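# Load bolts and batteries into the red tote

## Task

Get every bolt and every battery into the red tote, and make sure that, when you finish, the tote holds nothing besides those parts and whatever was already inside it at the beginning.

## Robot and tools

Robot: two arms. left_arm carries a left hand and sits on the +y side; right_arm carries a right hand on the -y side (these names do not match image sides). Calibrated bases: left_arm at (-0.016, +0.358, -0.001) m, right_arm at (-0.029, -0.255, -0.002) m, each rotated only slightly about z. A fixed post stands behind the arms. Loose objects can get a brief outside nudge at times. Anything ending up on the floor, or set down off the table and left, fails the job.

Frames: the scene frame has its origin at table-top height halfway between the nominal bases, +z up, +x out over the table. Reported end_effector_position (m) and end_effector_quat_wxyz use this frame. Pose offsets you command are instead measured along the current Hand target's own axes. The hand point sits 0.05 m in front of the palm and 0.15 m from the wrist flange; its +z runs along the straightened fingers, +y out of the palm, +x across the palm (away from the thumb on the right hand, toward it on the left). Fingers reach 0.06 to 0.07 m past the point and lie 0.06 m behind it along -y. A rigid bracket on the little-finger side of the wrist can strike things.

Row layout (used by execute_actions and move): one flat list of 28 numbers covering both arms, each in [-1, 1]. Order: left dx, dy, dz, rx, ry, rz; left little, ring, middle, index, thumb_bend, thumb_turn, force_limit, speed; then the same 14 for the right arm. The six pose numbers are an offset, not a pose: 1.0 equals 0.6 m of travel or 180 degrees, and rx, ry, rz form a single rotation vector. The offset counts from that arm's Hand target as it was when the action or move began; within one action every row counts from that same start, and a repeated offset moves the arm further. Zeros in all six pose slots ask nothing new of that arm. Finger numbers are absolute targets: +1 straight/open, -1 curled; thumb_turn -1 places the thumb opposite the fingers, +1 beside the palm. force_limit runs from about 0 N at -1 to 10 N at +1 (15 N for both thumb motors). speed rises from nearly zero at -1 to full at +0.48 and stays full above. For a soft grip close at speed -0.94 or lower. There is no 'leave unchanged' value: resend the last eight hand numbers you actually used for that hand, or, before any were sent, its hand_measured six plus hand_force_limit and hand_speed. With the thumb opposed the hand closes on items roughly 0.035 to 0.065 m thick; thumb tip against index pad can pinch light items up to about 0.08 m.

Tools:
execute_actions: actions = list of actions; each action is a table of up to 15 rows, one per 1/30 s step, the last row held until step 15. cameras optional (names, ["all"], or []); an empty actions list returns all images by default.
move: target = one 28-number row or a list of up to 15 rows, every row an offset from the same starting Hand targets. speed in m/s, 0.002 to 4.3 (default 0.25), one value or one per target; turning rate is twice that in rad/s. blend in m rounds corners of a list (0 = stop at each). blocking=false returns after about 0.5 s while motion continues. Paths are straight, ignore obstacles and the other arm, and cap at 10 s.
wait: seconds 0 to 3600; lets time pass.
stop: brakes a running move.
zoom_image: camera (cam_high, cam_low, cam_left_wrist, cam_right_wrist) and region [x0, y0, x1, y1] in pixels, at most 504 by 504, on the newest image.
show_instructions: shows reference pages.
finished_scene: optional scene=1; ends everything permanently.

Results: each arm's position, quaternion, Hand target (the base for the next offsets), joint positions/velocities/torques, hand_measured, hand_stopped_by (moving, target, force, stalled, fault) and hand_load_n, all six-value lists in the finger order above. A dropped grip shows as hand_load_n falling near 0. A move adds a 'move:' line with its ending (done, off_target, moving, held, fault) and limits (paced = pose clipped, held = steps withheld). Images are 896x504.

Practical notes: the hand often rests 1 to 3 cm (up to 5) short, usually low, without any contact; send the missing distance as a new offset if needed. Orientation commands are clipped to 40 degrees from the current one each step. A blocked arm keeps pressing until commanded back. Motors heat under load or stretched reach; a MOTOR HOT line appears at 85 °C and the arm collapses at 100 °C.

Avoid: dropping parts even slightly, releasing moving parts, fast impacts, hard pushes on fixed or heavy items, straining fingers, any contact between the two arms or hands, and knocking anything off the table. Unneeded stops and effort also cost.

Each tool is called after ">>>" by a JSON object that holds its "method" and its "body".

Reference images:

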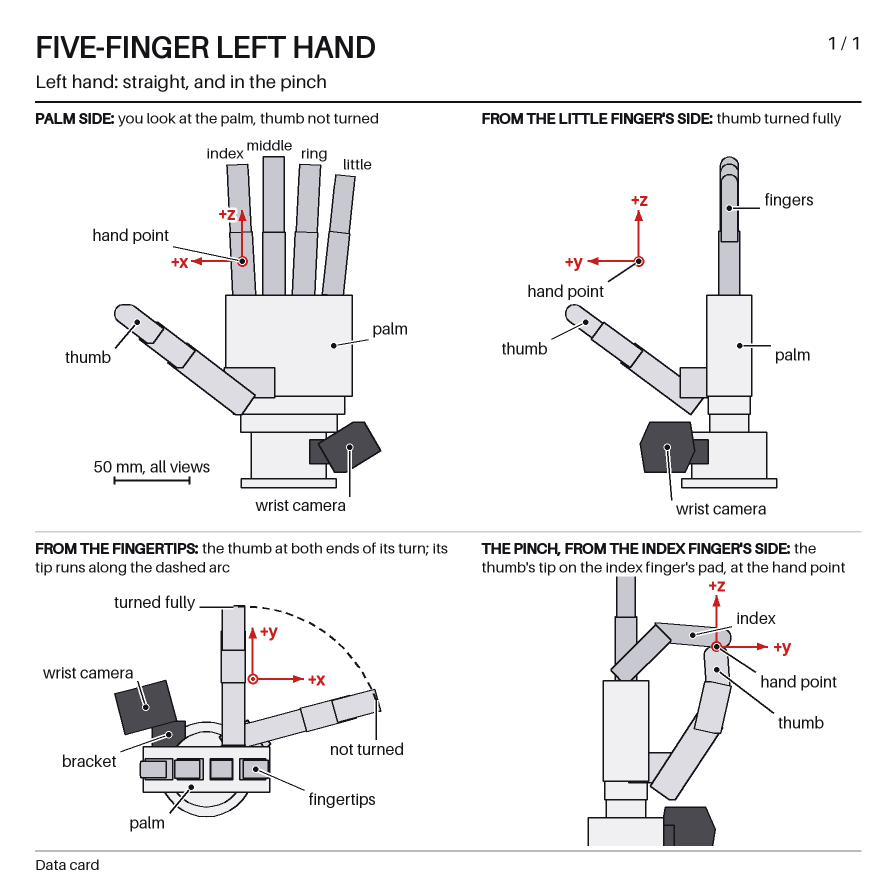

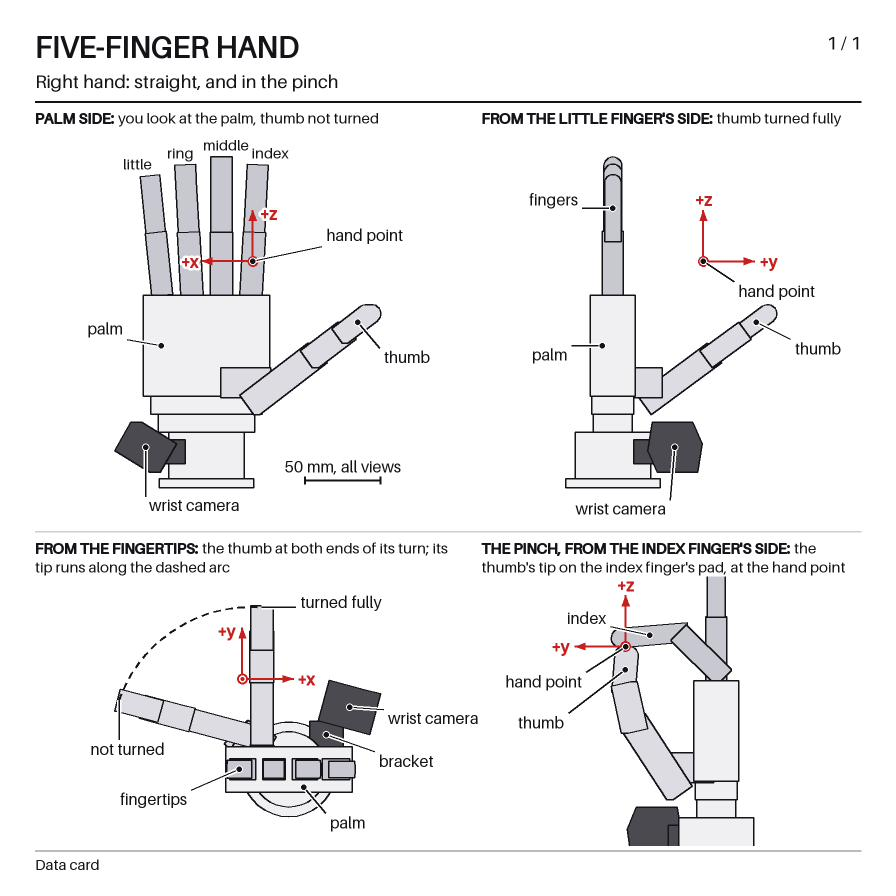

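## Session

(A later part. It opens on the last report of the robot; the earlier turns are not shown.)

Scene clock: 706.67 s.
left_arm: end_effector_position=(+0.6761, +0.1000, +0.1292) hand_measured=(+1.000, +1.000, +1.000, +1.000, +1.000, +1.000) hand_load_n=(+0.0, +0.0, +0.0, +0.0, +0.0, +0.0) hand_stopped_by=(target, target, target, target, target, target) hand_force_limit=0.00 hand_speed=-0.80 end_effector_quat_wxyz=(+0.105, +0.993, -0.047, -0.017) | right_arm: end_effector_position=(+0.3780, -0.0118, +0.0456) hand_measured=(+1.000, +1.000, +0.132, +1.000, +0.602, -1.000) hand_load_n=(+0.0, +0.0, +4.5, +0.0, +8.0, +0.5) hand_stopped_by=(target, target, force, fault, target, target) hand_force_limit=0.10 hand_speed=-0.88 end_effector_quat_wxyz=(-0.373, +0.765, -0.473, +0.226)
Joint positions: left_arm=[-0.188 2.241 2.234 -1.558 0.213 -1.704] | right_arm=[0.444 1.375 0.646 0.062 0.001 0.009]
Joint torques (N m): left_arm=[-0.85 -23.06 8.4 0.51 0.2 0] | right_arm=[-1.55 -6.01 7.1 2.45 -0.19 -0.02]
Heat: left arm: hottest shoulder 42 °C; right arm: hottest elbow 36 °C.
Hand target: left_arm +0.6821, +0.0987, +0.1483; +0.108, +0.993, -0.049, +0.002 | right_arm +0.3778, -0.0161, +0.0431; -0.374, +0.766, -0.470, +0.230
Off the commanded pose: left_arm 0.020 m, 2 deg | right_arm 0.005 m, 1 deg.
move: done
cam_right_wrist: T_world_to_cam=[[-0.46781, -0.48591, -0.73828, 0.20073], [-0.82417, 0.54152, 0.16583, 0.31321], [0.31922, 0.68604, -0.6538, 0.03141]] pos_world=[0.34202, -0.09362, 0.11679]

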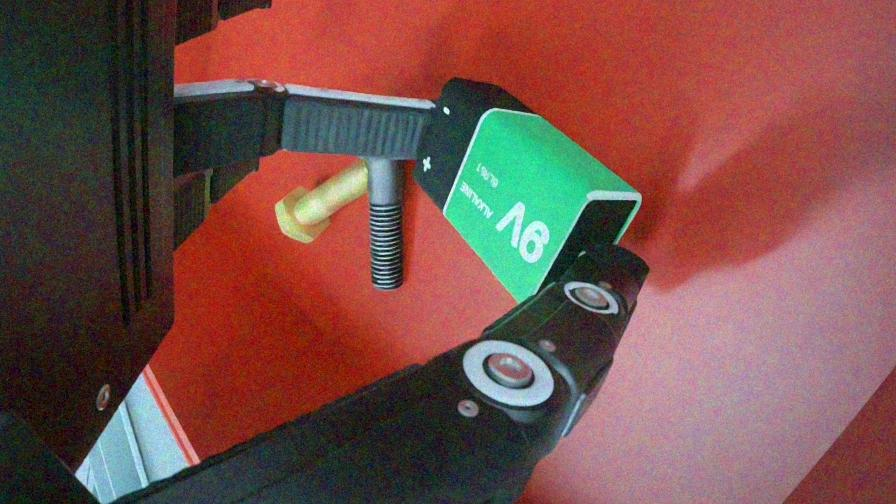

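>>> {"method": "move", "body": {"target": [0,0,0,0,0,0,1,1,1,1,1,1,0,-0.8,0,0.0065,-0.0055,0.0333,0,0,1,1,-0.15,1,0.6,-1,0.1,-0.88], "speed": 0.04, "cameras": ["cam_right_wrist","cam_high"]}}

Scene clock: 711.13 s.
left_arm: end_effector_position=(+0.6761, +0.1000, +0.1292) hand_measured=(+1.000, +1.000, +1.000, +1.000, +1.000, +1.000) hand_load_n=(+0.0, +0.0, +0.0, +0.0, +0.0, +0.0) hand_stopped_by=(target, target, target, target, target, target) hand_force_limit=0.00 hand_speed=-0.80 end_effector_quat_wxyz=(+0.105, +0.993, -0.047, -0.017) | right_arm: end_effector_position=(+0.3748, -0.0135, +0.0431) hand_measured=(+1.000, +1.000, +0.132, +1.000, +0.602, -1.000) hand_load_n=(+0.0, +0.0, +6.0, +0.0, +6.5, +0.5) hand_stopped_by=(target, target, force, fault, target, target) hand_force_limit=0.10 hand_speed=-0.88 end_effector_quat_wxyz=(-0.413, +0.745, -0.460, +0.250)
Joint positions: left_arm=[-0.188 2.241 2.234 -1.558 0.213 -1.704] | right_arm=[0.444 1.365 0.557 0.246 0 0.009]
Joint torques (N m): left_arm=[-0.85 -23.12 8.4 0.53 0.2 0] | right_arm=[-1.44 -5.95 6.61 2.37 -0.22 -0.03]
Heat: left arm: hottest shoulder 42 °C; right arm: hottest elbow 35 °C.
Hand target: left_arm +0.6821, +0.0987, +0.1483; +0.108, +0.993, -0.049, +0.002 | right_arm +0.3733, -0.0185, +0.0421; -0.413, +0.746, -0.457, +0.254
Off the commanded pose: left_arm 0.020 m, 2 deg | right_arm 0.005 m, 1 deg.
move: done
cam_right_wrist: T_world_to_cam=[[-0.39624, -0.44906, -0.80084, 0.17289], [-0.83717, 0.53486, 0.11429, 0.3189], [0.37701, 0.71572, -0.58788, 0.00788]] pos_world=[0.33251, -0.09857, 0.10664]
Images, in order (width x height): cam_high 896x504, cam_right_wrist 896x504.

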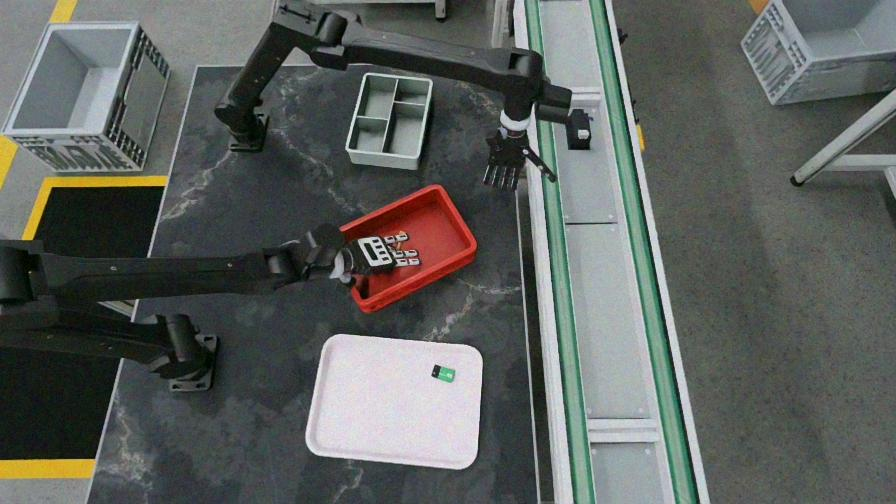

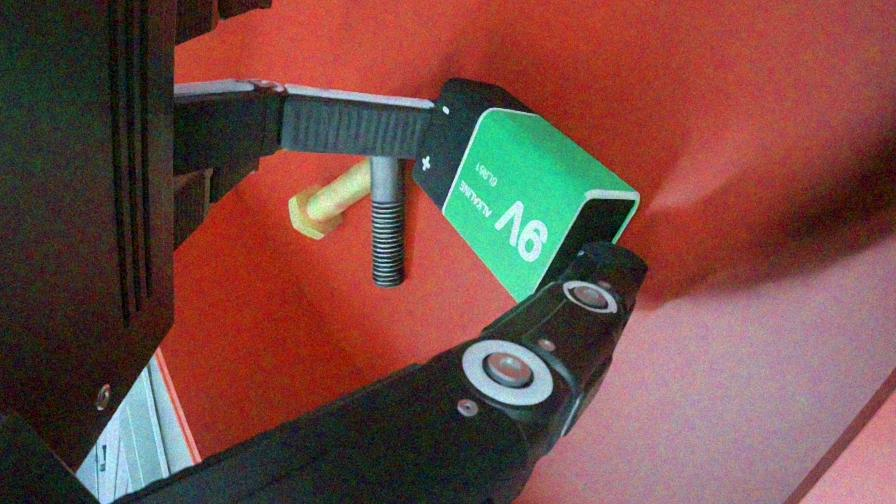

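>>> {"method": "move", "body": {"target": [0,0,0,0,0,0,1,1,1,1,1,1,0,-0.8,0,0.0035,0.0022,0,0,0,1,1,-0.15,1,0.6,-1,0.1,-0.88], "speed": 0.04}}

Scene clock: 714.00 s.
left_arm: end_effector_position=(+0.6761, +0.1000, +0.1292) hand_measured=(+1.000, +1.000, +1.000, +1.000, +1.000, +1.000) hand_load_n=(+0.0, +0.0, -0.5, +0.0, +0.0, +0.0) hand_stopped_by=(target, target, target, target, target, target) hand_force_limit=0.00 hand_speed=-0.80 end_effector_quat_wxyz=(+0.105, +0.993, -0.047, -0.017) | right_arm: end_effector_position=(+0.3747, -0.0136, +0.0430) hand_measured=(+1.000, +1.000, +0.132, +1.000, +0.602, -1.000) hand_load_n=(+0.0, +0.0, +6.5, +0.0, +6.5, +0.5) hand_stopped_by=(target, target, force, fault, target, target) hand_force_limit=0.10 hand_speed=-0.88 end_effector_quat_wxyz=(-0.415, +0.744, -0.460, +0.251)
Joint positions: left_arm=[-0.188 2.241 2.234 -1.558 0.213 -1.704] | right_arm=[0.444 1.365 0.553 0.254 0 0.009]
Joint torques (N m): left_arm=[-0.91 -23.06 8.4 0.51 0.2 0] | right_arm=[-1.61 -5.6 6.58 2.44 -0.22 -0.02]
Heat: left arm: hottest shoulder 42 °C; right arm: hottest elbow 35 °C.
Hand target: left_arm +0.6821, +0.0987, +0.1483; +0.108, +0.993, -0.049, +0.002 | right_arm +0.3733, -0.0185, +0.0395; -0.413, +0.746, -0.457, +0.254
Off the commanded pose: left_arm 0.020 m, 2 deg | right_arm 0.006 m, 1 deg.
move: done

>>> {"method": "move", "body": {"target": [0,0,0,0,0,0,1,1,1,1,1,1,0,-0.8,0,0.003,0.0019,0,0,0,1,1,-0.15,1,0.6,-1,0.1,-0.88], "speed": 0.04, "cameras": ["cam_right_wrist"]}}

Scene clock: 716.20 s.
left_arm: end_effector_position=(+0.6761, +0.1000, +0.1292) hand_measured=(+1.000, +1.000, +1.000, +1.000, +1.000, +1.000) hand_load_n=(+0.0, +0.0, +0.0, +0.0, +0.0, +0.0) hand_stopped_by=(target, target, target, target, target, target) hand_force_limit=0.00 hand_speed=-0.80 end_effector_quat_wxyz=(+0.105, +0.993, -0.047, -0.017) | right_arm: end_effector_position=(+0.3747, -0.0136, +0.0430) hand_measured=(+1.000, +1.000, +0.132, +1.000, +0.602, -1.000) hand_load_n=(+0.0, +0.0, +7.0, +0.0, +6.5, +0.5) hand_stopped_by=(target, target, force, fault, target, target) hand_force_limit=0.10 hand_speed=-0.88 end_effector_quat_wxyz=(-0.416, +0.743, -0.459, +0.252)
Joint positions: left_arm=[-0.188 2.241 2.234 -1.558 0.213 -1.704] | right_arm=[0.444 1.365 0.55 0.261 0 0.009]
Joint torques (N m): left_arm=[-0.91 -23.06 8.42 0.54 0.21 0] | right_arm=[-1.49 -5.07 6.64 2.44 -0.23 -0.03]
Heat: left arm: hottest shoulder 42 °C; right arm: hottest elbow 35 °C.
Hand target: left_arm +0.6821, +0.0987, +0.1483; +0.108, +0.993, -0.049, +0.002 | right_arm +0.3733, -0.0185, +0.0374; -0.413, +0.746, -0.457, +0.254
Off the commanded pose: left_arm 0.020 m, 2 deg | right_arm 0.008 m, 1 deg.
move: done
cam_right_wrist: T_world_to_cam=[[-0.38997, -0.44581, -0.80571, 0.17061], [-0.83804, 0.53443, 0.10991, 0.31928], [0.3816, 0.71808, -0.58202, 0.00598]] pos_world=[0.33182, -0.09887, 0.10585]

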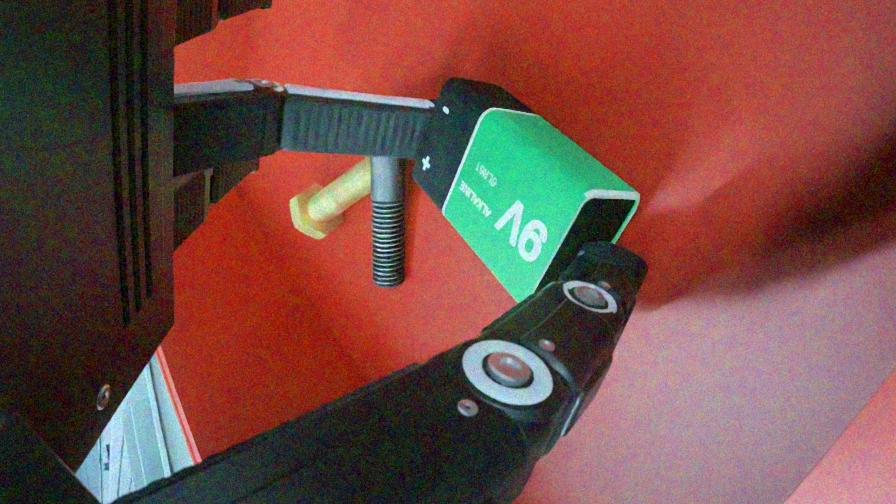

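>>> {"method": "move", "body": {"target": [[0,0,0,0,0,0,1,1,1,1,1,1,0,-0.8,0,-0.0035,-0.0022,0,0,0,1,1,-0.15,1,0.6,-1,0.1,-0.88],[0,0,0,0,0,0,1,1,1,1,1,1,0,-0.8,0,-0.0035,-0.0022,0,0,0,1,1,-0.15,1,0.8,-1,0.1,-0.8]], "speed": 0.04, "cameras": ["cam_right_wrist"]}}

Scene clock: 731.57 s.
left_arm: end_effector_position=(+0.6761, +0.1000, +0.1292) hand_measured=(+1.000, +1.000, +1.000, +1.000, +1.000, +1.000) hand_load_n=(+0.0, +0.0, +0.0, +0.0, +0.0, +0.0) hand_stopped_by=(target, target, target, target, target, target) hand_force_limit=0.00 hand_speed=-0.80 end_effector_quat_wxyz=(+0.105, +0.993, -0.047, -0.017) | right_arm: end_effector_position=(+0.3746, -0.0135, +0.0430) hand_measured=(+1.000, +1.000, +0.132, +1.000, +0.800, -1.000) hand_load_n=(+0.0, +0.0, +0.5, +0.0, +0.0, +0.0) hand_stopped_by=(target, target, force, fault, target, target) hand_force_limit=0.10 hand_speed=-0.80 end_effector_quat_wxyz=(-0.417, +0.743, -0.459, +0.252)
Joint positions: left_arm=[-0.188 2.241 2.234 -1.558 0.213 -1.704] | right_arm=[0.444 1.365 0.55 0.261 0 0.009]
Joint torques (N m): left_arm=[-0.85 -23.12 8.4 0.53 0.2 0] | right_arm=[-1.49 -5.42 6.87 2.11 -0.21 -0.01]
Heat: left arm: hottest shoulder 42 °C; right arm: hottest elbow 35 °C.
Hand target: left_arm +0.6821, +0.0987, +0.1483; +0.108, +0.993, -0.049, +0.002 | right_arm +0.3733, -0.0185, +0.0399; -0.413, +0.746, -0.457, +0.254
Off the commanded pose: left_arm 0.020 m, 2 deg | right_arm 0.006 m, 1 deg.
move: done
cam_right_wrist: T_world_to_cam=[[-0.38991, -0.4458, -0.80575, 0.17059], [-0.8382, 0.53414, 0.11008, 0.31929], [0.38131, 0.7183, -0.58193, 0.00609]] pos_world=[0.33182, -0.09887, 0.10585]

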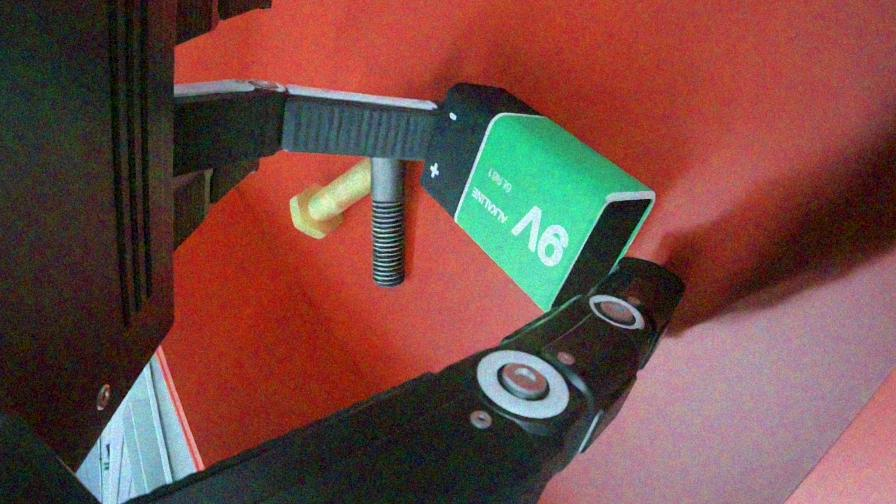

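>>> {"method": "move", "body": {"target": [[0,0,0,0,0,0,1,1,1,1,1,1,0,-0.8,0,0,0,0,0,0,1,1,0.2,1,0.8,-1,0.1,-0.85],[0,0,0,0,0,0,1,1,1,1,1,1,0,-0.8,0,-0.0425,-0.0265,0,0,0,1,1,0.2,1,0.8,-1,0.1,-0.85]], "speed": 0.04, "cameras": ["cam_right_wrist"]}}

Scene clock: 745.47 s.
left_arm: end_effector_position=(+0.6761, +0.1000, +0.1292) hand_measured=(+1.000, +1.000, +1.000, +1.000, +1.000, +1.000) hand_load_n=(+0.0, +0.0, +0.0, +0.0, +0.0, +0.0) hand_stopped_by=(target, target, target, target, target, target) hand_force_limit=0.00 hand_speed=-0.80 end_effector_quat_wxyz=(+0.105, +0.993, -0.047, -0.017) | right_arm: end_effector_position=(+0.3613, -0.0204, +0.0524) hand_measured=(+1.000, +1.000, +0.200, +1.000, +0.800, -1.000) hand_load_n=(-0.5, -0.5, +0.0, +0.0, +0.0, +0.0) hand_stopped_by=(target, target, target, fault, target, target) hand_force_limit=0.10 hand_speed=-0.85 end_effector_quat_wxyz=(-0.403, +0.751, -0.464, +0.244)
Joint positions: left_arm=[-0.188 2.241 2.234 -1.558 0.213 -1.704] | right_arm=[0.444 1.298 0.549 0.158 0 0.009]
Joint torques (N m): left_arm=[-0.91 -23.12 8.42 0.54 0.21 0] | right_arm=[-1.38 -6.12 10.52 1.5 -0.2 -0.03]
Heat: left arm: hottest shoulder 42 °C; right arm: hottest elbow 34 °C.
Hand target: left_arm +0.6821, +0.0987, +0.1483; +0.108, +0.993, -0.049, +0.002 | right_arm +0.3734, -0.0184, +0.0700; -0.413, +0.746, -0.457, +0.254
Off the commanded pose: left_arm 0.020 m, 2 deg | right_arm 0.021 m, 2 deg.
move: off_target (right_arm)
cam_right_wrist: T_world_to_cam=[[-0.41583, -0.45911, -0.78505, 0.17801], [-0.83431, 0.53614, 0.12838, 0.30838], [0.36196, 0.70836, -0.60598, 0.02961]] pos_world=[0.32059, -0.10458, 0.1181]

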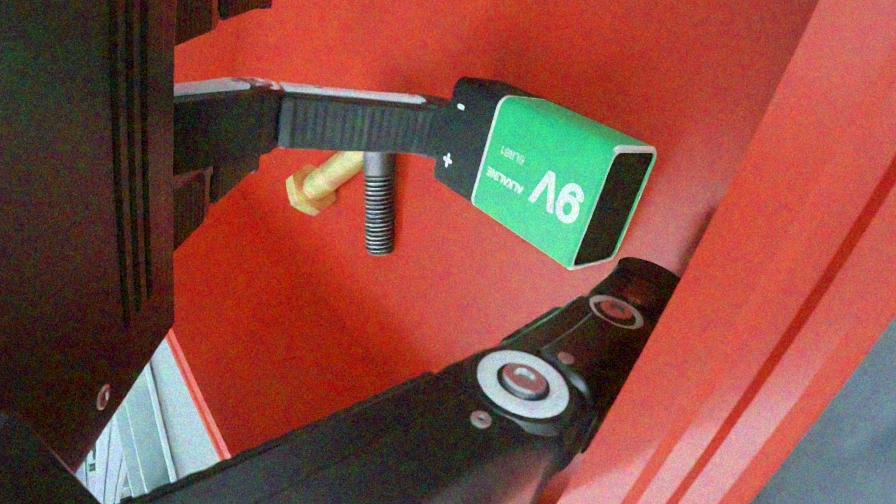

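>>> {"method": "move", "body": {"target": [[0,0,0,0,0,0,1,1,1,1,1,1,0,-0.8,0,-0.0654,-0.0212,0,0,0,1,1,0.2,1,0.8,-1,0.1,-0.85],[0,0,0,0,0,0,1,1,1,1,1,1,0,-0.8,0,-0.2014,-0.0866,0,0,0,1,1,0.2,1,0.8,-1,0.1,-0.85],[0,0,0,0,0,0,1,1,1,1,1,1,0,-0.8,0.493,-0.2107,-0.0715,0.0214,0.1829,0.1056,1,1,0.2,1,0.8,-1,0.1,-0.85],[0,0,0,0,0,0,1,1,1,1,1,1,0,-0.8,0.493,-0.0694,0.0168,0.0214,0.1829,0.1056,1,1,0.5,1,0.6,-1,0.1,-0.5]], "speed": [0.05,0.1,0.2,0.12], "blend": [0.01,0.04,0.04,0], "cameras": ["cam_right_wrist","cam_high"]}}

Scene clock: 757.87 s.
left_arm: end_effector_position=(+0.6761, +0.1000, +0.1292) hand_measured=(+1.000, +1.000, +1.000, +1.000, +1.000, +1.000) hand_load_n=(+0.0, -0.5, +0.0, +0.0, +0.0, +0.0) hand_stopped_by=(target, target, target, target, target, target) hand_force_limit=0.00 hand_speed=-0.80 end_effector_quat_wxyz=(+0.105, +0.993, -0.047, -0.017) | right_arm: end_effector_position=(+0.5291, -0.2648, +0.0947) hand_measured=(+1.000, +1.000, +0.500, +1.000, +0.600, -1.000) hand_load_n=(+0.0, +0.0, +0.0, +0.0, +0.0, +0.0) hand_stopped_by=(target, target, target, fault, target, target) hand_force_limit=0.10 hand_speed=-0.50 end_effector_quat_wxyz=(+0.319, -0.557, +0.659, -0.391)
Joint positions: left_arm=[-0.188 2.241 2.234 -1.558 0.213 -1.704] | right_arm=[-0.061 1.463 0.808 0.138 0.133 0.059]
Joint torques (N m): left_arm=[-0.85 -23.06 8.42 0.54 0.21 0.01] | right_arm=[-1.26 -7.47 8.76 2.93 0.17 0.27]
Heat: left arm: hottest shoulder 42 °C; right arm: hottest elbow 36 °C.
Hand target: left_arm +0.6821, +0.0987, +0.1483; +0.108, +0.993, -0.049, +0.002 | right_arm +0.5347, -0.2682, +0.1001; +0.327, -0.545, +0.661, -0.398
Off the commanded pose: left_arm 0.020 m, 2 deg | right_arm 0.009 m, 2 deg.
move: done
cam_right_wrist: T_world_to_cam=[[-0.54935, -0.14577, -0.82278, 0.32588], [-0.35238, 0.93324, 0.06994, 0.42968], [0.75766, 0.32835, -0.56404, -0.14637]] pos_world=[0.44133, -0.30543, 0.15552]
Images, in order (width x height): cam_high 896x504, cam_right_wrist 896x504.

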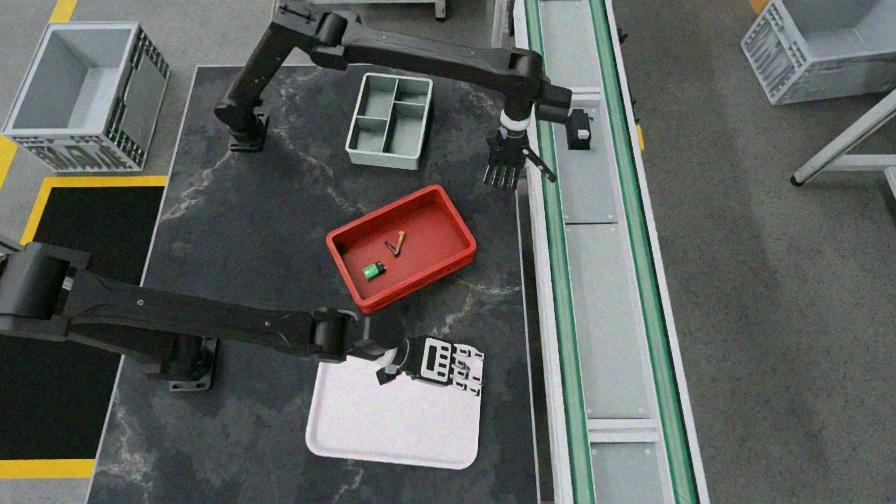

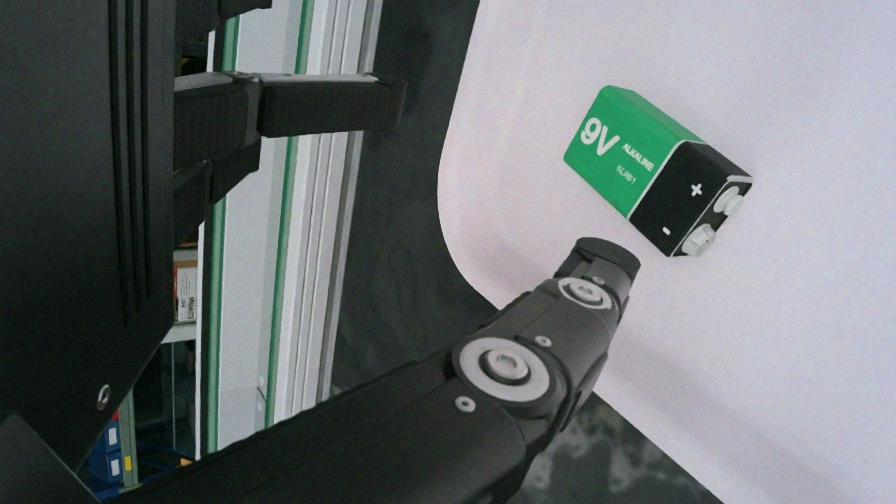

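>>> {"method": "zoom_image", "body": {"camera": "cam_right_wrist", "region": [540, 60, 780, 280]}}

Scaled by 2.100.

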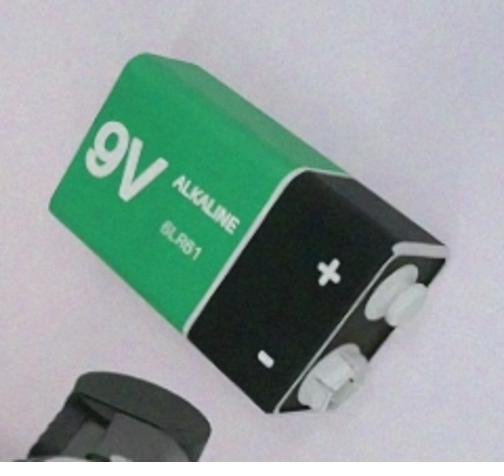

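>>> {"method": "move", "body": {"target": [0,0,0,0,0,0,1,1,1,1,1,1,0,-0.8,0.0062,0.0513,0.0263,0,0.0049,0.0026,1,1,0.5,1,0.6,-1,0.1,-0.5], "speed": 0.08, "cameras": ["cam_right_wrist"]}}

>>> {"method": "zoom_image", "body": {"camera": "cam_right_wrist", "region": [340, 60, 740, 380]}}

Scene clock: 772.03 s.
left_arm: end_effector_position=(+0.6761, +0.1000, +0.1292) hand_measured=(+1.000, +1.000, +1.000, +1.000, +1.000, +1.000) hand_load_n=(+0.0, +0.0, +0.0, +0.0, +0.0, +0.0) hand_stopped_by=(target, target, target, target, target, target) hand_force_limit=0.00 hand_speed=-0.80 end_effector_quat_wxyz=(+0.105, +0.993, -0.047, -0.017) | right_arm: end_effector_position=(+0.5289, -0.2669, +0.0623) hand_measured=(+1.000, +1.000, +0.500, +1.000, +0.600, -1.000) hand_load_n=(+0.0, +0.0, +0.0, +0.0, +0.0, +0.0) hand_stopped_by=(target, target, target, fault, target, target) hand_force_limit=0.10 hand_speed=-0.50 end_effector_quat_wxyz=(+0.318, -0.551, +0.663, -0.395)
Joint positions: left_arm=[-0.188 2.241 2.234 -1.558 0.213 -1.704] | right_arm=[-0.061 1.529 0.768 0.247 0.146 0.066]
Joint torques (N m): left_arm=[-0.85 -23.06 8.42 0.53 0.21 0] | right_arm=[-1.55 -7.59 7.91 2.84 0.19 0.26]
Heat: left arm: hottest shoulder 42 °C; right arm: hottest elbow 36 °C.
Hand target: left_arm +0.6821, +0.0987, +0.1483; +0.108, +0.993, -0.049, +0.002 | right_arm +0.5336, -0.2718, +0.0657; +0.324, -0.539, +0.666, -0.401
Off the commanded pose: left_arm 0.020 m, 2 deg | right_arm 0.007 m, 2 deg.
move: done
cam_right_wrist: T_world_to_cam=[[-0.54811, -0.13823, -0.8249, 0.30033], [-0.33894, 0.93835, 0.06796, 0.42827], [0.76465, 0.31684, -0.56117, -0.17073]] pos_world=[0.44032, -0.30625, 0.12283]

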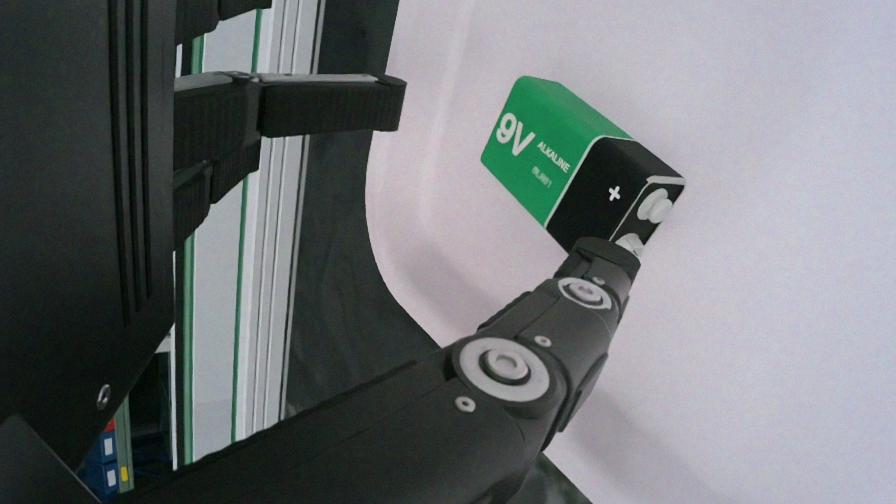

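Scaled by 1.260.

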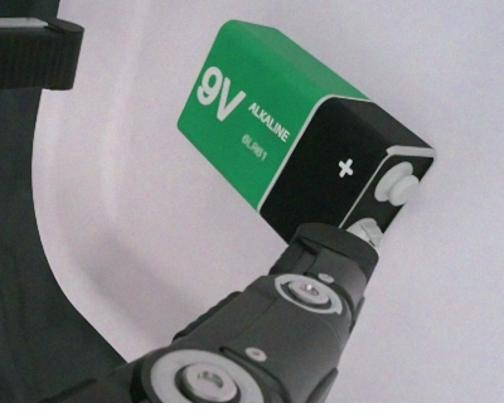

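>>> {"method": "move", "body": {"target": [0,0,0,0,0,0,1,1,1,1,1,1,0,-0.8,0.0045,0.0395,0.0189,0,0.0049,0.0026,1,1,0.5,1,0.6,-1,0.1,-0.5], "speed": 0.06, "cameras": ["cam_right_wrist"]}}

>>> {"method": "zoom_image", "body": {"camera": "cam_right_wrist", "region": [340, 60, 740, 380]}}

Scene clock: 796.97 s.
left_arm: end_effector_position=(+0.6761, +0.1000, +0.1292) hand_measured=(+1.000, +1.000, +1.000, +1.000, +1.000, +1.000) hand_load_n=(+0.0, +0.0, +0.0, +0.0, +0.0, +0.0) hand_stopped_by=(target, target, target, target, target, target) hand_force_limit=0.00 hand_speed=-0.80 end_effector_quat_wxyz=(+0.105, +0.993, -0.047, -0.017) | right_arm: end_effector_position=(+0.5280, -0.2695, +0.0371) hand_measured=(+1.000, +1.000, +0.500, +1.000, +0.600, -1.000) hand_load_n=(+0.0, +0.0, +0.0, +0.0, +0.0, +0.0) hand_stopped_by=(target, target, target, fault, target, target) hand_force_limit=0.10 hand_speed=-0.50 end_effector_quat_wxyz=(+0.315, -0.545, +0.667, -0.398)
Joint positions: left_arm=[-0.188 2.241 2.234 -1.558 0.213 -1.704] | right_arm=[-0.061 1.586 0.742 0.33 0.162 0.074]
Joint torques (N m): left_arm=[-0.91 -23.06 8.42 0.53 0.21 0] | right_arm=[-1.49 -7.94 7.35 2.89 0.21 0.26]
Heat: left arm: hottest shoulder 42 °C; right arm: hottest elbow 36 °C.
Hand target: left_arm +0.6821, +0.0987, +0.1483; +0.108, +0.993, -0.049, +0.002 | right_arm +0.5320, -0.2742, +0.0394; +0.321, -0.533, +0.671, -0.404
Off the commanded pose: left_arm 0.020 m, 2 deg | right_arm 0.007 m, 2 deg.
move: done
cam_right_wrist: T_world_to_cam=[[-0.54882, -0.12893, -0.82594, 0.28159], [-0.3224, 0.94424, 0.06682, 0.425], [0.77127, 0.30295, -0.55978, -0.19052]] pos_world=[0.43851, -0.30728, 0.09753]

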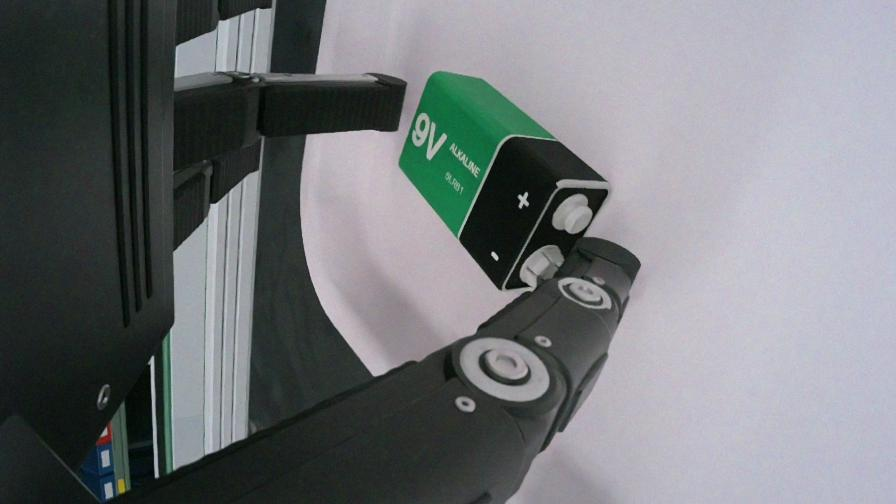

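Scaled by 1.260.

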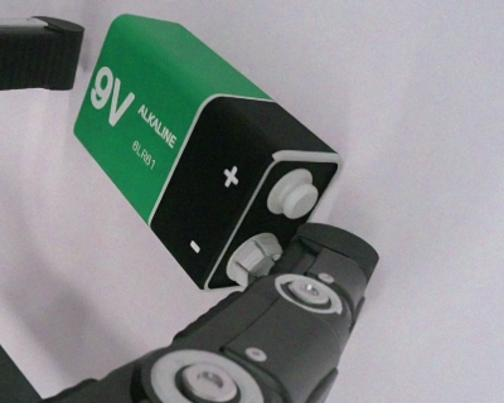

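>>> {"method": "move", "body": {"target": [0,0,0,0,0,0,1,1,1,1,1,1,0,-0.8,0,0,0,0,0,0,1,1,0.0,1,0.6,-1,-0.3,-0.85], "cameras": ["cam_right_wrist"]}}

Scene clock: 807.53 s.
left_arm: end_effector_position=(+0.6761, +0.1000, +0.1292) hand_measured=(+1.000, +1.000, +1.000, +1.000, +1.000, +1.000) hand_load_n=(+0.0, +0.0, +0.0, +0.0, +0.0, +0.0) hand_stopped_by=(target, target, target, target, target, target) hand_force_limit=0.00 hand_speed=-0.80 end_effector_quat_wxyz=(+0.105, +0.993, -0.047, -0.017) | right_arm: end_effector_position=(+0.5281, -0.2695, +0.0373) hand_measured=(+1.000, +1.000, +0.128, +1.000, +0.602, -1.000) hand_load_n=(+0.0, +0.0, +5.0, +0.5, +5.0, +0.5) hand_stopped_by=(target, target, force, fault, target, target) hand_force_limit=-0.30 hand_speed=-0.85 end_effector_quat_wxyz=(+0.315, -0.545, +0.667, -0.398)
Joint positions: left_arm=[-0.188 2.241 2.234 -1.558 0.213 -1.704] | right_arm=[-0.061 1.586 0.742 0.331 0.162 0.075]
Joint torques (N m): left_arm=[-0.85 -23.06 8.4 0.53 0.21 0.01] | right_arm=[-1.55 -7.88 7.35 2.86 0.21 0.26]
Heat: left arm: hottest shoulder 43 °C; right arm: hottest elbow 35 °C.
Hand target: left_arm +0.6821, +0.0987, +0.1483; +0.108, +0.993, -0.049, +0.002 | right_arm +0.5320, -0.2742, +0.0395; +0.321, -0.533, +0.671, -0.404
Off the commanded pose: left_arm 0.020 m, 2 deg | right_arm 0.007 m, 2 deg.
move: done
cam_right_wrist: T_world_to_cam=[[-0.54813, -0.12856, -0.82646, 0.28151], [-0.32226, 0.94429, 0.06684, 0.42498], [0.77182, 0.30297, -0.55902, -0.19091]] pos_world=[0.43861, -0.30728, 0.09753]

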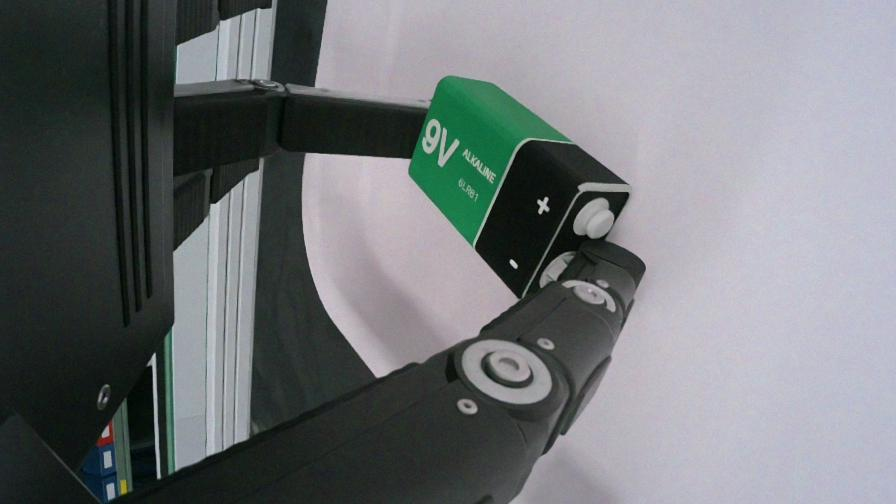

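>>> {"method": "move", "body": {"target": [[0,0,0,0,0,0,1,1,1,1,1,1,0,-0.8,0,0,0,0,0,0,1,1,-0.15,1,0.6,-1,0.1,-0.88],[0,0,0,0,0,0,1,1,1,1,1,1,0,-0.8,0,-0.0883,-0.0469,0,0,0,1,1,-0.15,1,0.6,-1,0.1,-0.88]], "speed": 0.04, "cameras": ["cam_right_wrist","cam_high"]}}

>>> {"method": "zoom_image", "body": {"camera": "cam_high", "region": [300, 160, 500, 330]}}

Scene clock: 824.13 s.
left_arm: end_effector_position=(+0.6761, +0.1000, +0.1292) hand_measured=(+1.000, +1.000, +1.000, +1.000, +1.000, +1.000) hand_load_n=(+0.0, +0.0, +0.0, +0.0, +0.0, +0.0) hand_stopped_by=(target, target, target, target, target, target) hand_force_limit=0.00 hand_speed=-0.80 end_effector_quat_wxyz=(+0.105, +0.993, -0.047, -0.017) | right_arm: end_effector_position=(+0.5083, -0.2688, +0.0646) hand_measured=(+1.000, +1.000, +0.120, +1.000, +0.602, -1.000) hand_load_n=(+0.0, +0.0, +6.0, +0.0, +6.0, +0.5) hand_stopped_by=(target, target, force, fault, target, target) hand_force_limit=0.10 hand_speed=-0.88 end_effector_quat_wxyz=(+0.300, -0.554, +0.675, -0.385)
Joint positions: left_arm=[-0.188 2.241 2.234 -1.558 0.213 -1.704] | right_arm=[-0.061 1.475 0.747 0.169 0.162 0.075]
Joint torques (N m): left_arm=[-0.91 -23.06 8.42 0.54 0.21 0] | right_arm=[-1.49 -8.82 12.72 1.7 0.19 0.25]
Heat: left arm: hottest shoulder 43 °C; right arm: hottest elbow 34 °C.
Hand target: left_arm +0.6821, +0.0987, +0.1483; +0.108, +0.993, -0.049, +0.002 | right_arm +0.5318, -0.2741, +0.0992; +0.320, -0.533, +0.671, -0.403
Off the commanded pose: left_arm 0.020 m, 2 deg | right_arm 0.042 m, 4 deg.
move: off_target (right_arm)
cam_right_wrist: T_world_to_cam=[[-0.58655, -0.12704, -0.79989, 0.31165], [-0.31856, 0.9442, 0.08364, 0.41317], [0.74463, 0.30388, -0.59429, -0.1443]] pos_world=[0.42186, -0.30667, 0.12897]
Images, in order (width x height): cam_high 896x504, cam_right_wrist 896x504.

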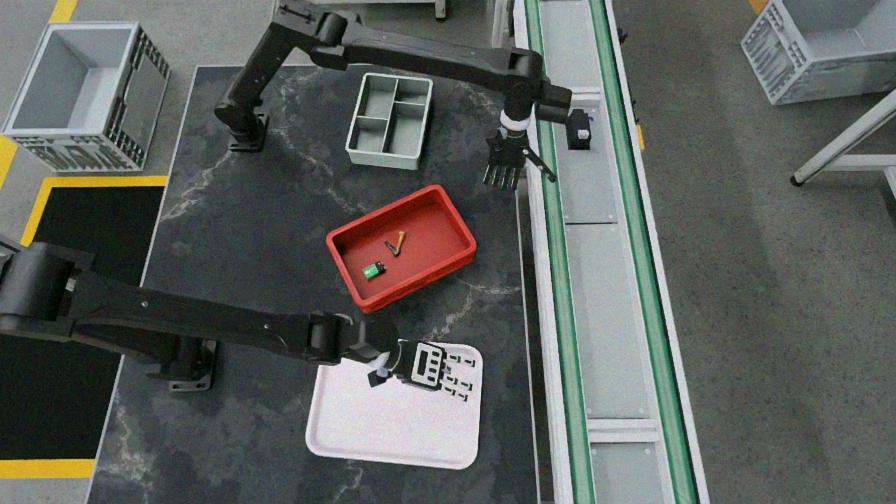

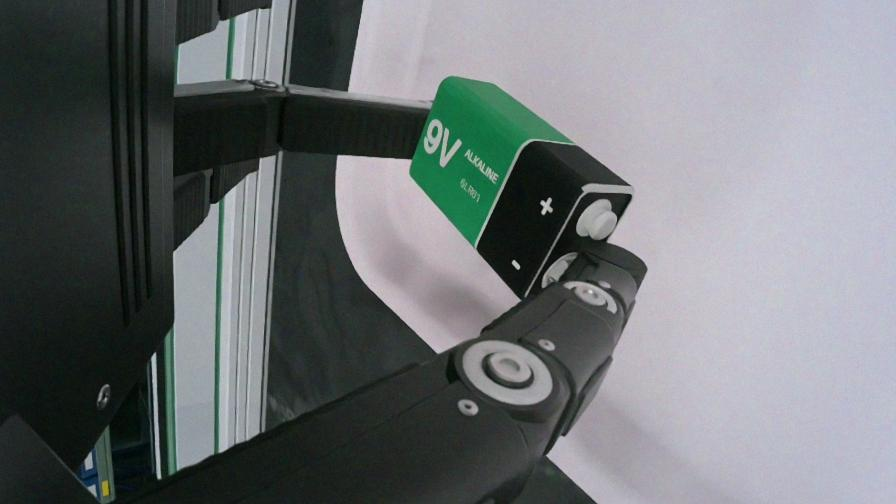

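Scaled by 2.520.

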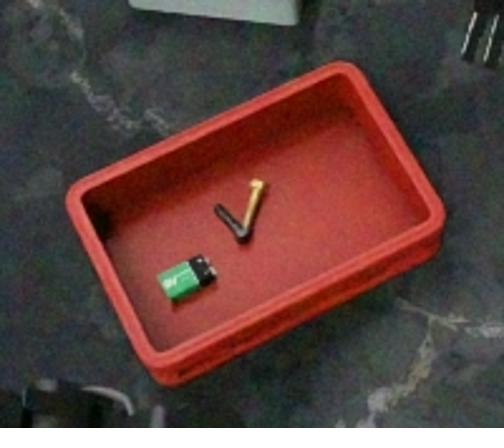

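>>> {"method": "move", "body": {"target": [[0,0,0,0,0,0,1,1,1,1,1,1,0,-0.8,0,-0.1619,-0.086,0,0,0,1,1,-0.15,1,0.6,-1,0.1,-0.88],[0,0,0,0,0,0,1,1,1,1,1,1,0,-0.8,-0.4626,-0.0569,-0.2863,-0.0852,-0.1803,-0.131,1,1,-0.15,1,0.6,-1,0.1,-0.88],[0,0,0,0,0,0,1,1,1,1,1,1,0,-0.8,-0.4626,0.0903,-0.2081,-0.0852,-0.1803,-0.131,1,1,-0.15,1,0.6,-1,0.1,-0.88]], "speed": [0.1,0.18,0.1], "blend": [0.04,0.03,0], "cameras": ["cam_right_wrist","cam_high"]}}

Scene clock: 851.33 s.
left_arm: end_effector_position=(+0.6761, +0.1000, +0.1292) hand_measured=(+1.000, +1.000, +1.000, +1.000, +1.000, +1.000) hand_load_n=(+0.0, +0.0, +0.0, +0.0, +0.0, +0.0) hand_stopped_by=(target, target, target, target, target, target) hand_force_limit=0.00 hand_speed=-0.80 end_effector_quat_wxyz=(+0.105, +0.993, -0.047, -0.017) | right_arm: end_effector_position=(+0.4574, +0.0227, +0.1060) hand_measured=(+1.000, +1.000, +0.120, +1.000, +0.602, -1.000) hand_load_n=(-0.5, +0.0, +6.0, +0.0, +6.0, +0.5) hand_stopped_by=(target, target, force, fault, target, target) hand_force_limit=0.10 hand_speed=-0.88 end_effector_quat_wxyz=(-0.323, +0.785, -0.490, +0.199)
Joint positions: left_arm=[-0.188 2.241 2.234 -1.558 0.213 -1.704] | right_arm=[0.435 1.524 1.061 -0.328 0.002 0.009]
Joint torques (N m): left_arm=[-0.85 -23 8.42 0.54 0.21 0] | right_arm=[-0.56 -8.88 9.55 2.55 -0.16 -0.01]
Heat: left arm: hottest shoulder 43 °C; right arm: hottest elbow 37 °C.
Hand target: left_arm +0.6821, +0.0987, +0.1483; +0.108, +0.993, -0.049, +0.002 | right_arm +0.4624, +0.0269, +0.1098; -0.333, +0.785, -0.481, +0.205
Off the commanded pose: left_arm 0.020 m, 2 deg | right_arm 0.007 m, 2 deg.
move: done
cam_right_wrist: T_world_to_cam=[[-0.55077, -0.52016, -0.65275, 0.32891], [-0.79649, 0.56133, 0.22474, 0.33062], [0.24951, 0.6437, -0.72347, 0.06214]] pos_world=[0.42898, -0.0545, 0.18534]
Images, in order (width x height): cam_high 896x504, cam_right_wrist 896x504.

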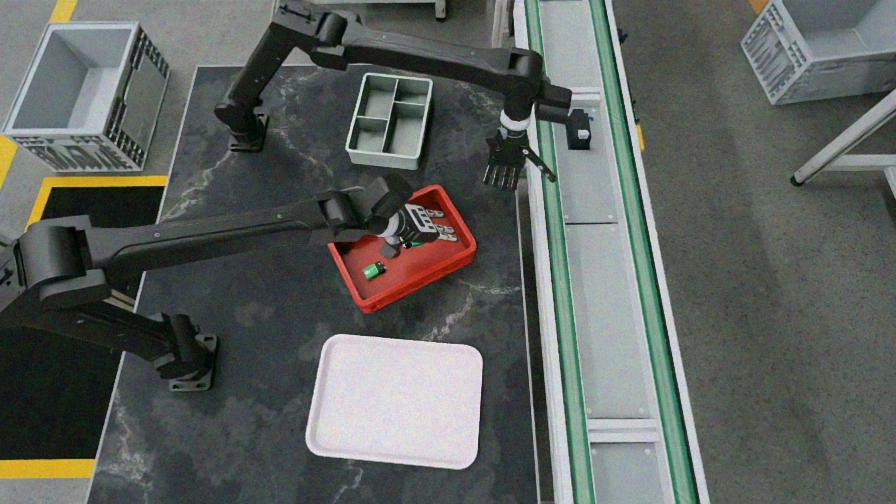

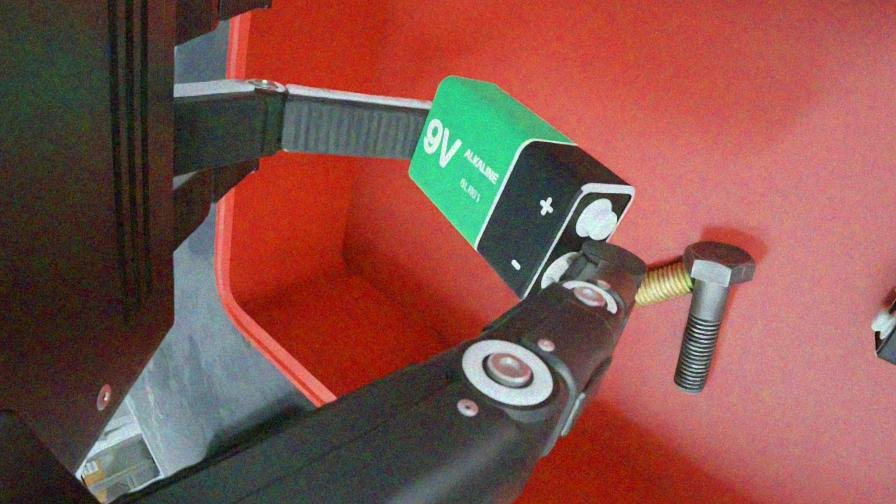

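>>> {"method": "move", "body": {"target": [0,0,0,0,0,0,1,1,1,1,1,1,0,-0.8,0.0057,0.0303,0.0425,0.0722,0,0,1,1,-0.15,1,0.6,-1,0.1,-0.88], "speed": 0.08, "cameras": ["cam_right_wrist","cam_high"]}}

Scene clock: 868.87 s.
left_arm: end_effector_position=(+0.6761, +0.1000, +0.1292) hand_measured=(+1.000, +1.000, +1.000, +1.000, +1.000, +1.000) hand_load_n=(+0.0, +0.0, +0.0, +0.0, +0.0, +0.0) hand_stopped_by=(target, target, target, target, target, target) hand_force_limit=0.00 hand_speed=-0.80 end_effector_quat_wxyz=(+0.105, +0.993, -0.047, -0.017) | right_arm: end_effector_position=(+0.4635, +0.0270, +0.0782) hand_measured=(+1.000, +1.000, +0.120, +1.000, +0.602, -1.000) hand_load_n=(+0.0, -0.5, +6.0, +0.0, +6.0, +0.5) hand_stopped_by=(target, target, force, fault, target, target) hand_force_limit=0.10 hand_speed=-0.88 end_effector_quat_wxyz=(-0.414, +0.743, -0.461, +0.251)
Joint positions: left_arm=[-0.188 2.241 2.234 -1.558 0.213 -1.704] | right_arm=[0.435 1.527 0.853 0.114 -0.005 0.007]
Joint torques (N m): left_arm=[-0.85 -23.06 8.4 0.54 0.21 0] | right_arm=[-1.26 -8 8.53 2.96 -0.21 -0.02]
Heat: left arm: hottest shoulder 43 °C; right arm: hottest elbow 37 °C.
Hand target: left_arm +0.6821, +0.0987, +0.1483; +0.108, +0.993, -0.049, +0.002 | right_arm +0.4689, +0.0264, +0.0789; -0.420, +0.742, -0.455, +0.258
Off the commanded pose: left_arm 0.020 m, 2 deg | right_arm 0.006 m, 1 deg.
move: done
cam_right_wrist: T_world_to_cam=[[-0.3962, -0.44605, -0.80253, 0.25438], [-0.83556, 0.5375, 0.11376, 0.36668], [0.38062, 0.71564, -0.58566, -0.03585]] pos_world=[0.42081, -0.05797, 0.14144]
Images, in order (width x height): cam_high 896x504, cam_right_wrist 896x504.

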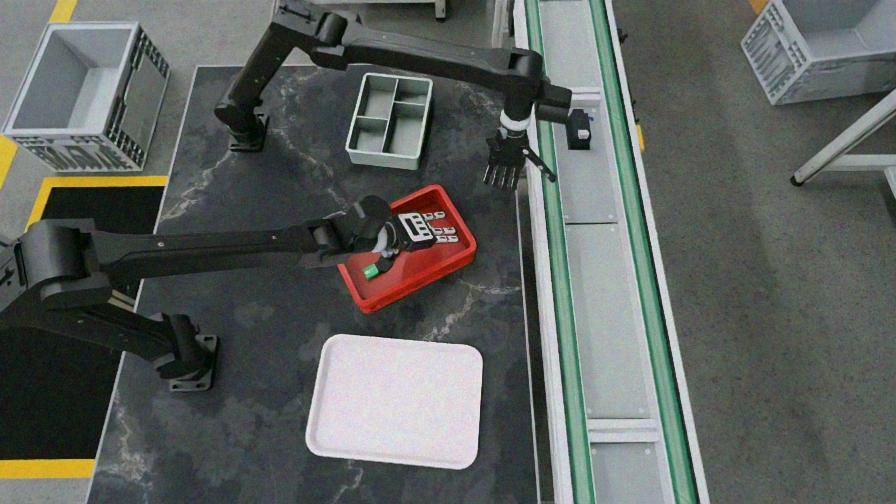

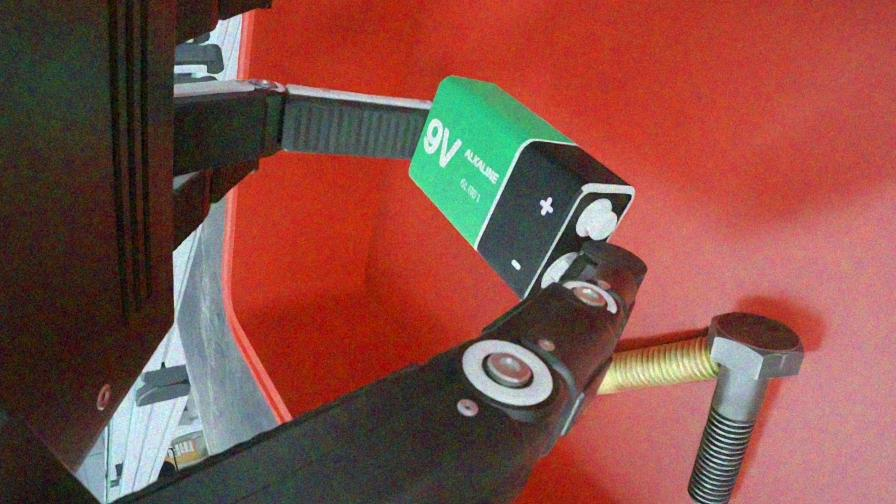

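>>> {"method": "move", "body": {"target": [0,0,0,0,0,0,1,1,1,1,1,1,0,-0.8,0.0077,0.0417,0.0218,0,0,0,1,1,-0.15,1,0.6,-1,0.1,-0.88], "speed": 0.05, "cameras": ["cam_right_wrist"]}}

Scene clock: 877.43 s.
left_arm: end_effector_position=(+0.6761, +0.1000, +0.1292) hand_measured=(+1.000, +1.000, +1.000, +1.000, +1.000, +1.000) hand_load_n=(+0.0, +0.0, +0.0, +0.0, +0.0, +0.0) hand_stopped_by=(target, target, target, target, target, target) hand_force_limit=0.00 hand_speed=-0.80 end_effector_quat_wxyz=(+0.105, +0.993, -0.047, -0.017) | right_arm: end_effector_position=(+0.4632, +0.0234, +0.0485) hand_measured=(+1.000, +1.000, +0.120, +1.000, +0.602, -1.000) hand_load_n=(+0.0, +0.0, +6.0, +0.0, +6.0, +1.0) hand_stopped_by=(target, target, force, fault, target, target) hand_force_limit=0.10 hand_speed=-0.88 end_effector_quat_wxyz=(-0.413, +0.745, -0.461, +0.250)
Joint positions: left_arm=[-0.188 2.241 2.234 -1.558 0.213 -1.704] | right_arm=[0.427 1.583 0.82 0.201 -0.014 0.001]
Joint torques (N m): left_arm=[-0.91 -23.06 8.4 0.54 0.21 0.01] | right_arm=[-1.2 -8.12 8.02 2.93 -0.2 -0.02]
Heat: left arm: hottest shoulder 43 °C; right arm: hottest elbow 37 °C.
Hand target: left_arm +0.6821, +0.0987, +0.1483; +0.108, +0.993, -0.049, +0.002 | right_arm +0.4696, +0.0214, +0.0508; -0.420, +0.742, -0.455, +0.258
Off the commanded pose: left_arm 0.020 m, 2 deg | right_arm 0.007 m, 1 deg.
move: done
cam_right_wrist: T_world_to_cam=[[-0.39683, -0.44812, -0.80107, 0.2291], [-0.83677, 0.53533, 0.11505, 0.37225], [0.37728, 0.71597, -0.58741, -0.0488]] pos_world=[0.42081, -0.06167, 0.11204]

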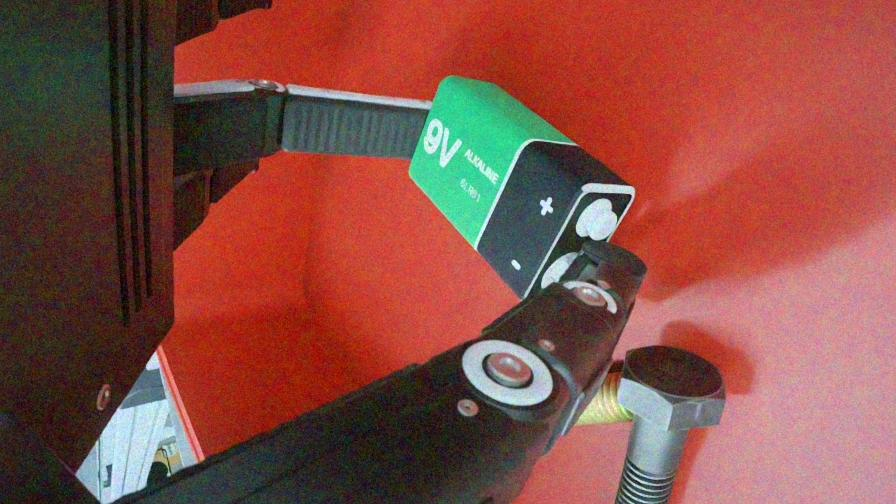

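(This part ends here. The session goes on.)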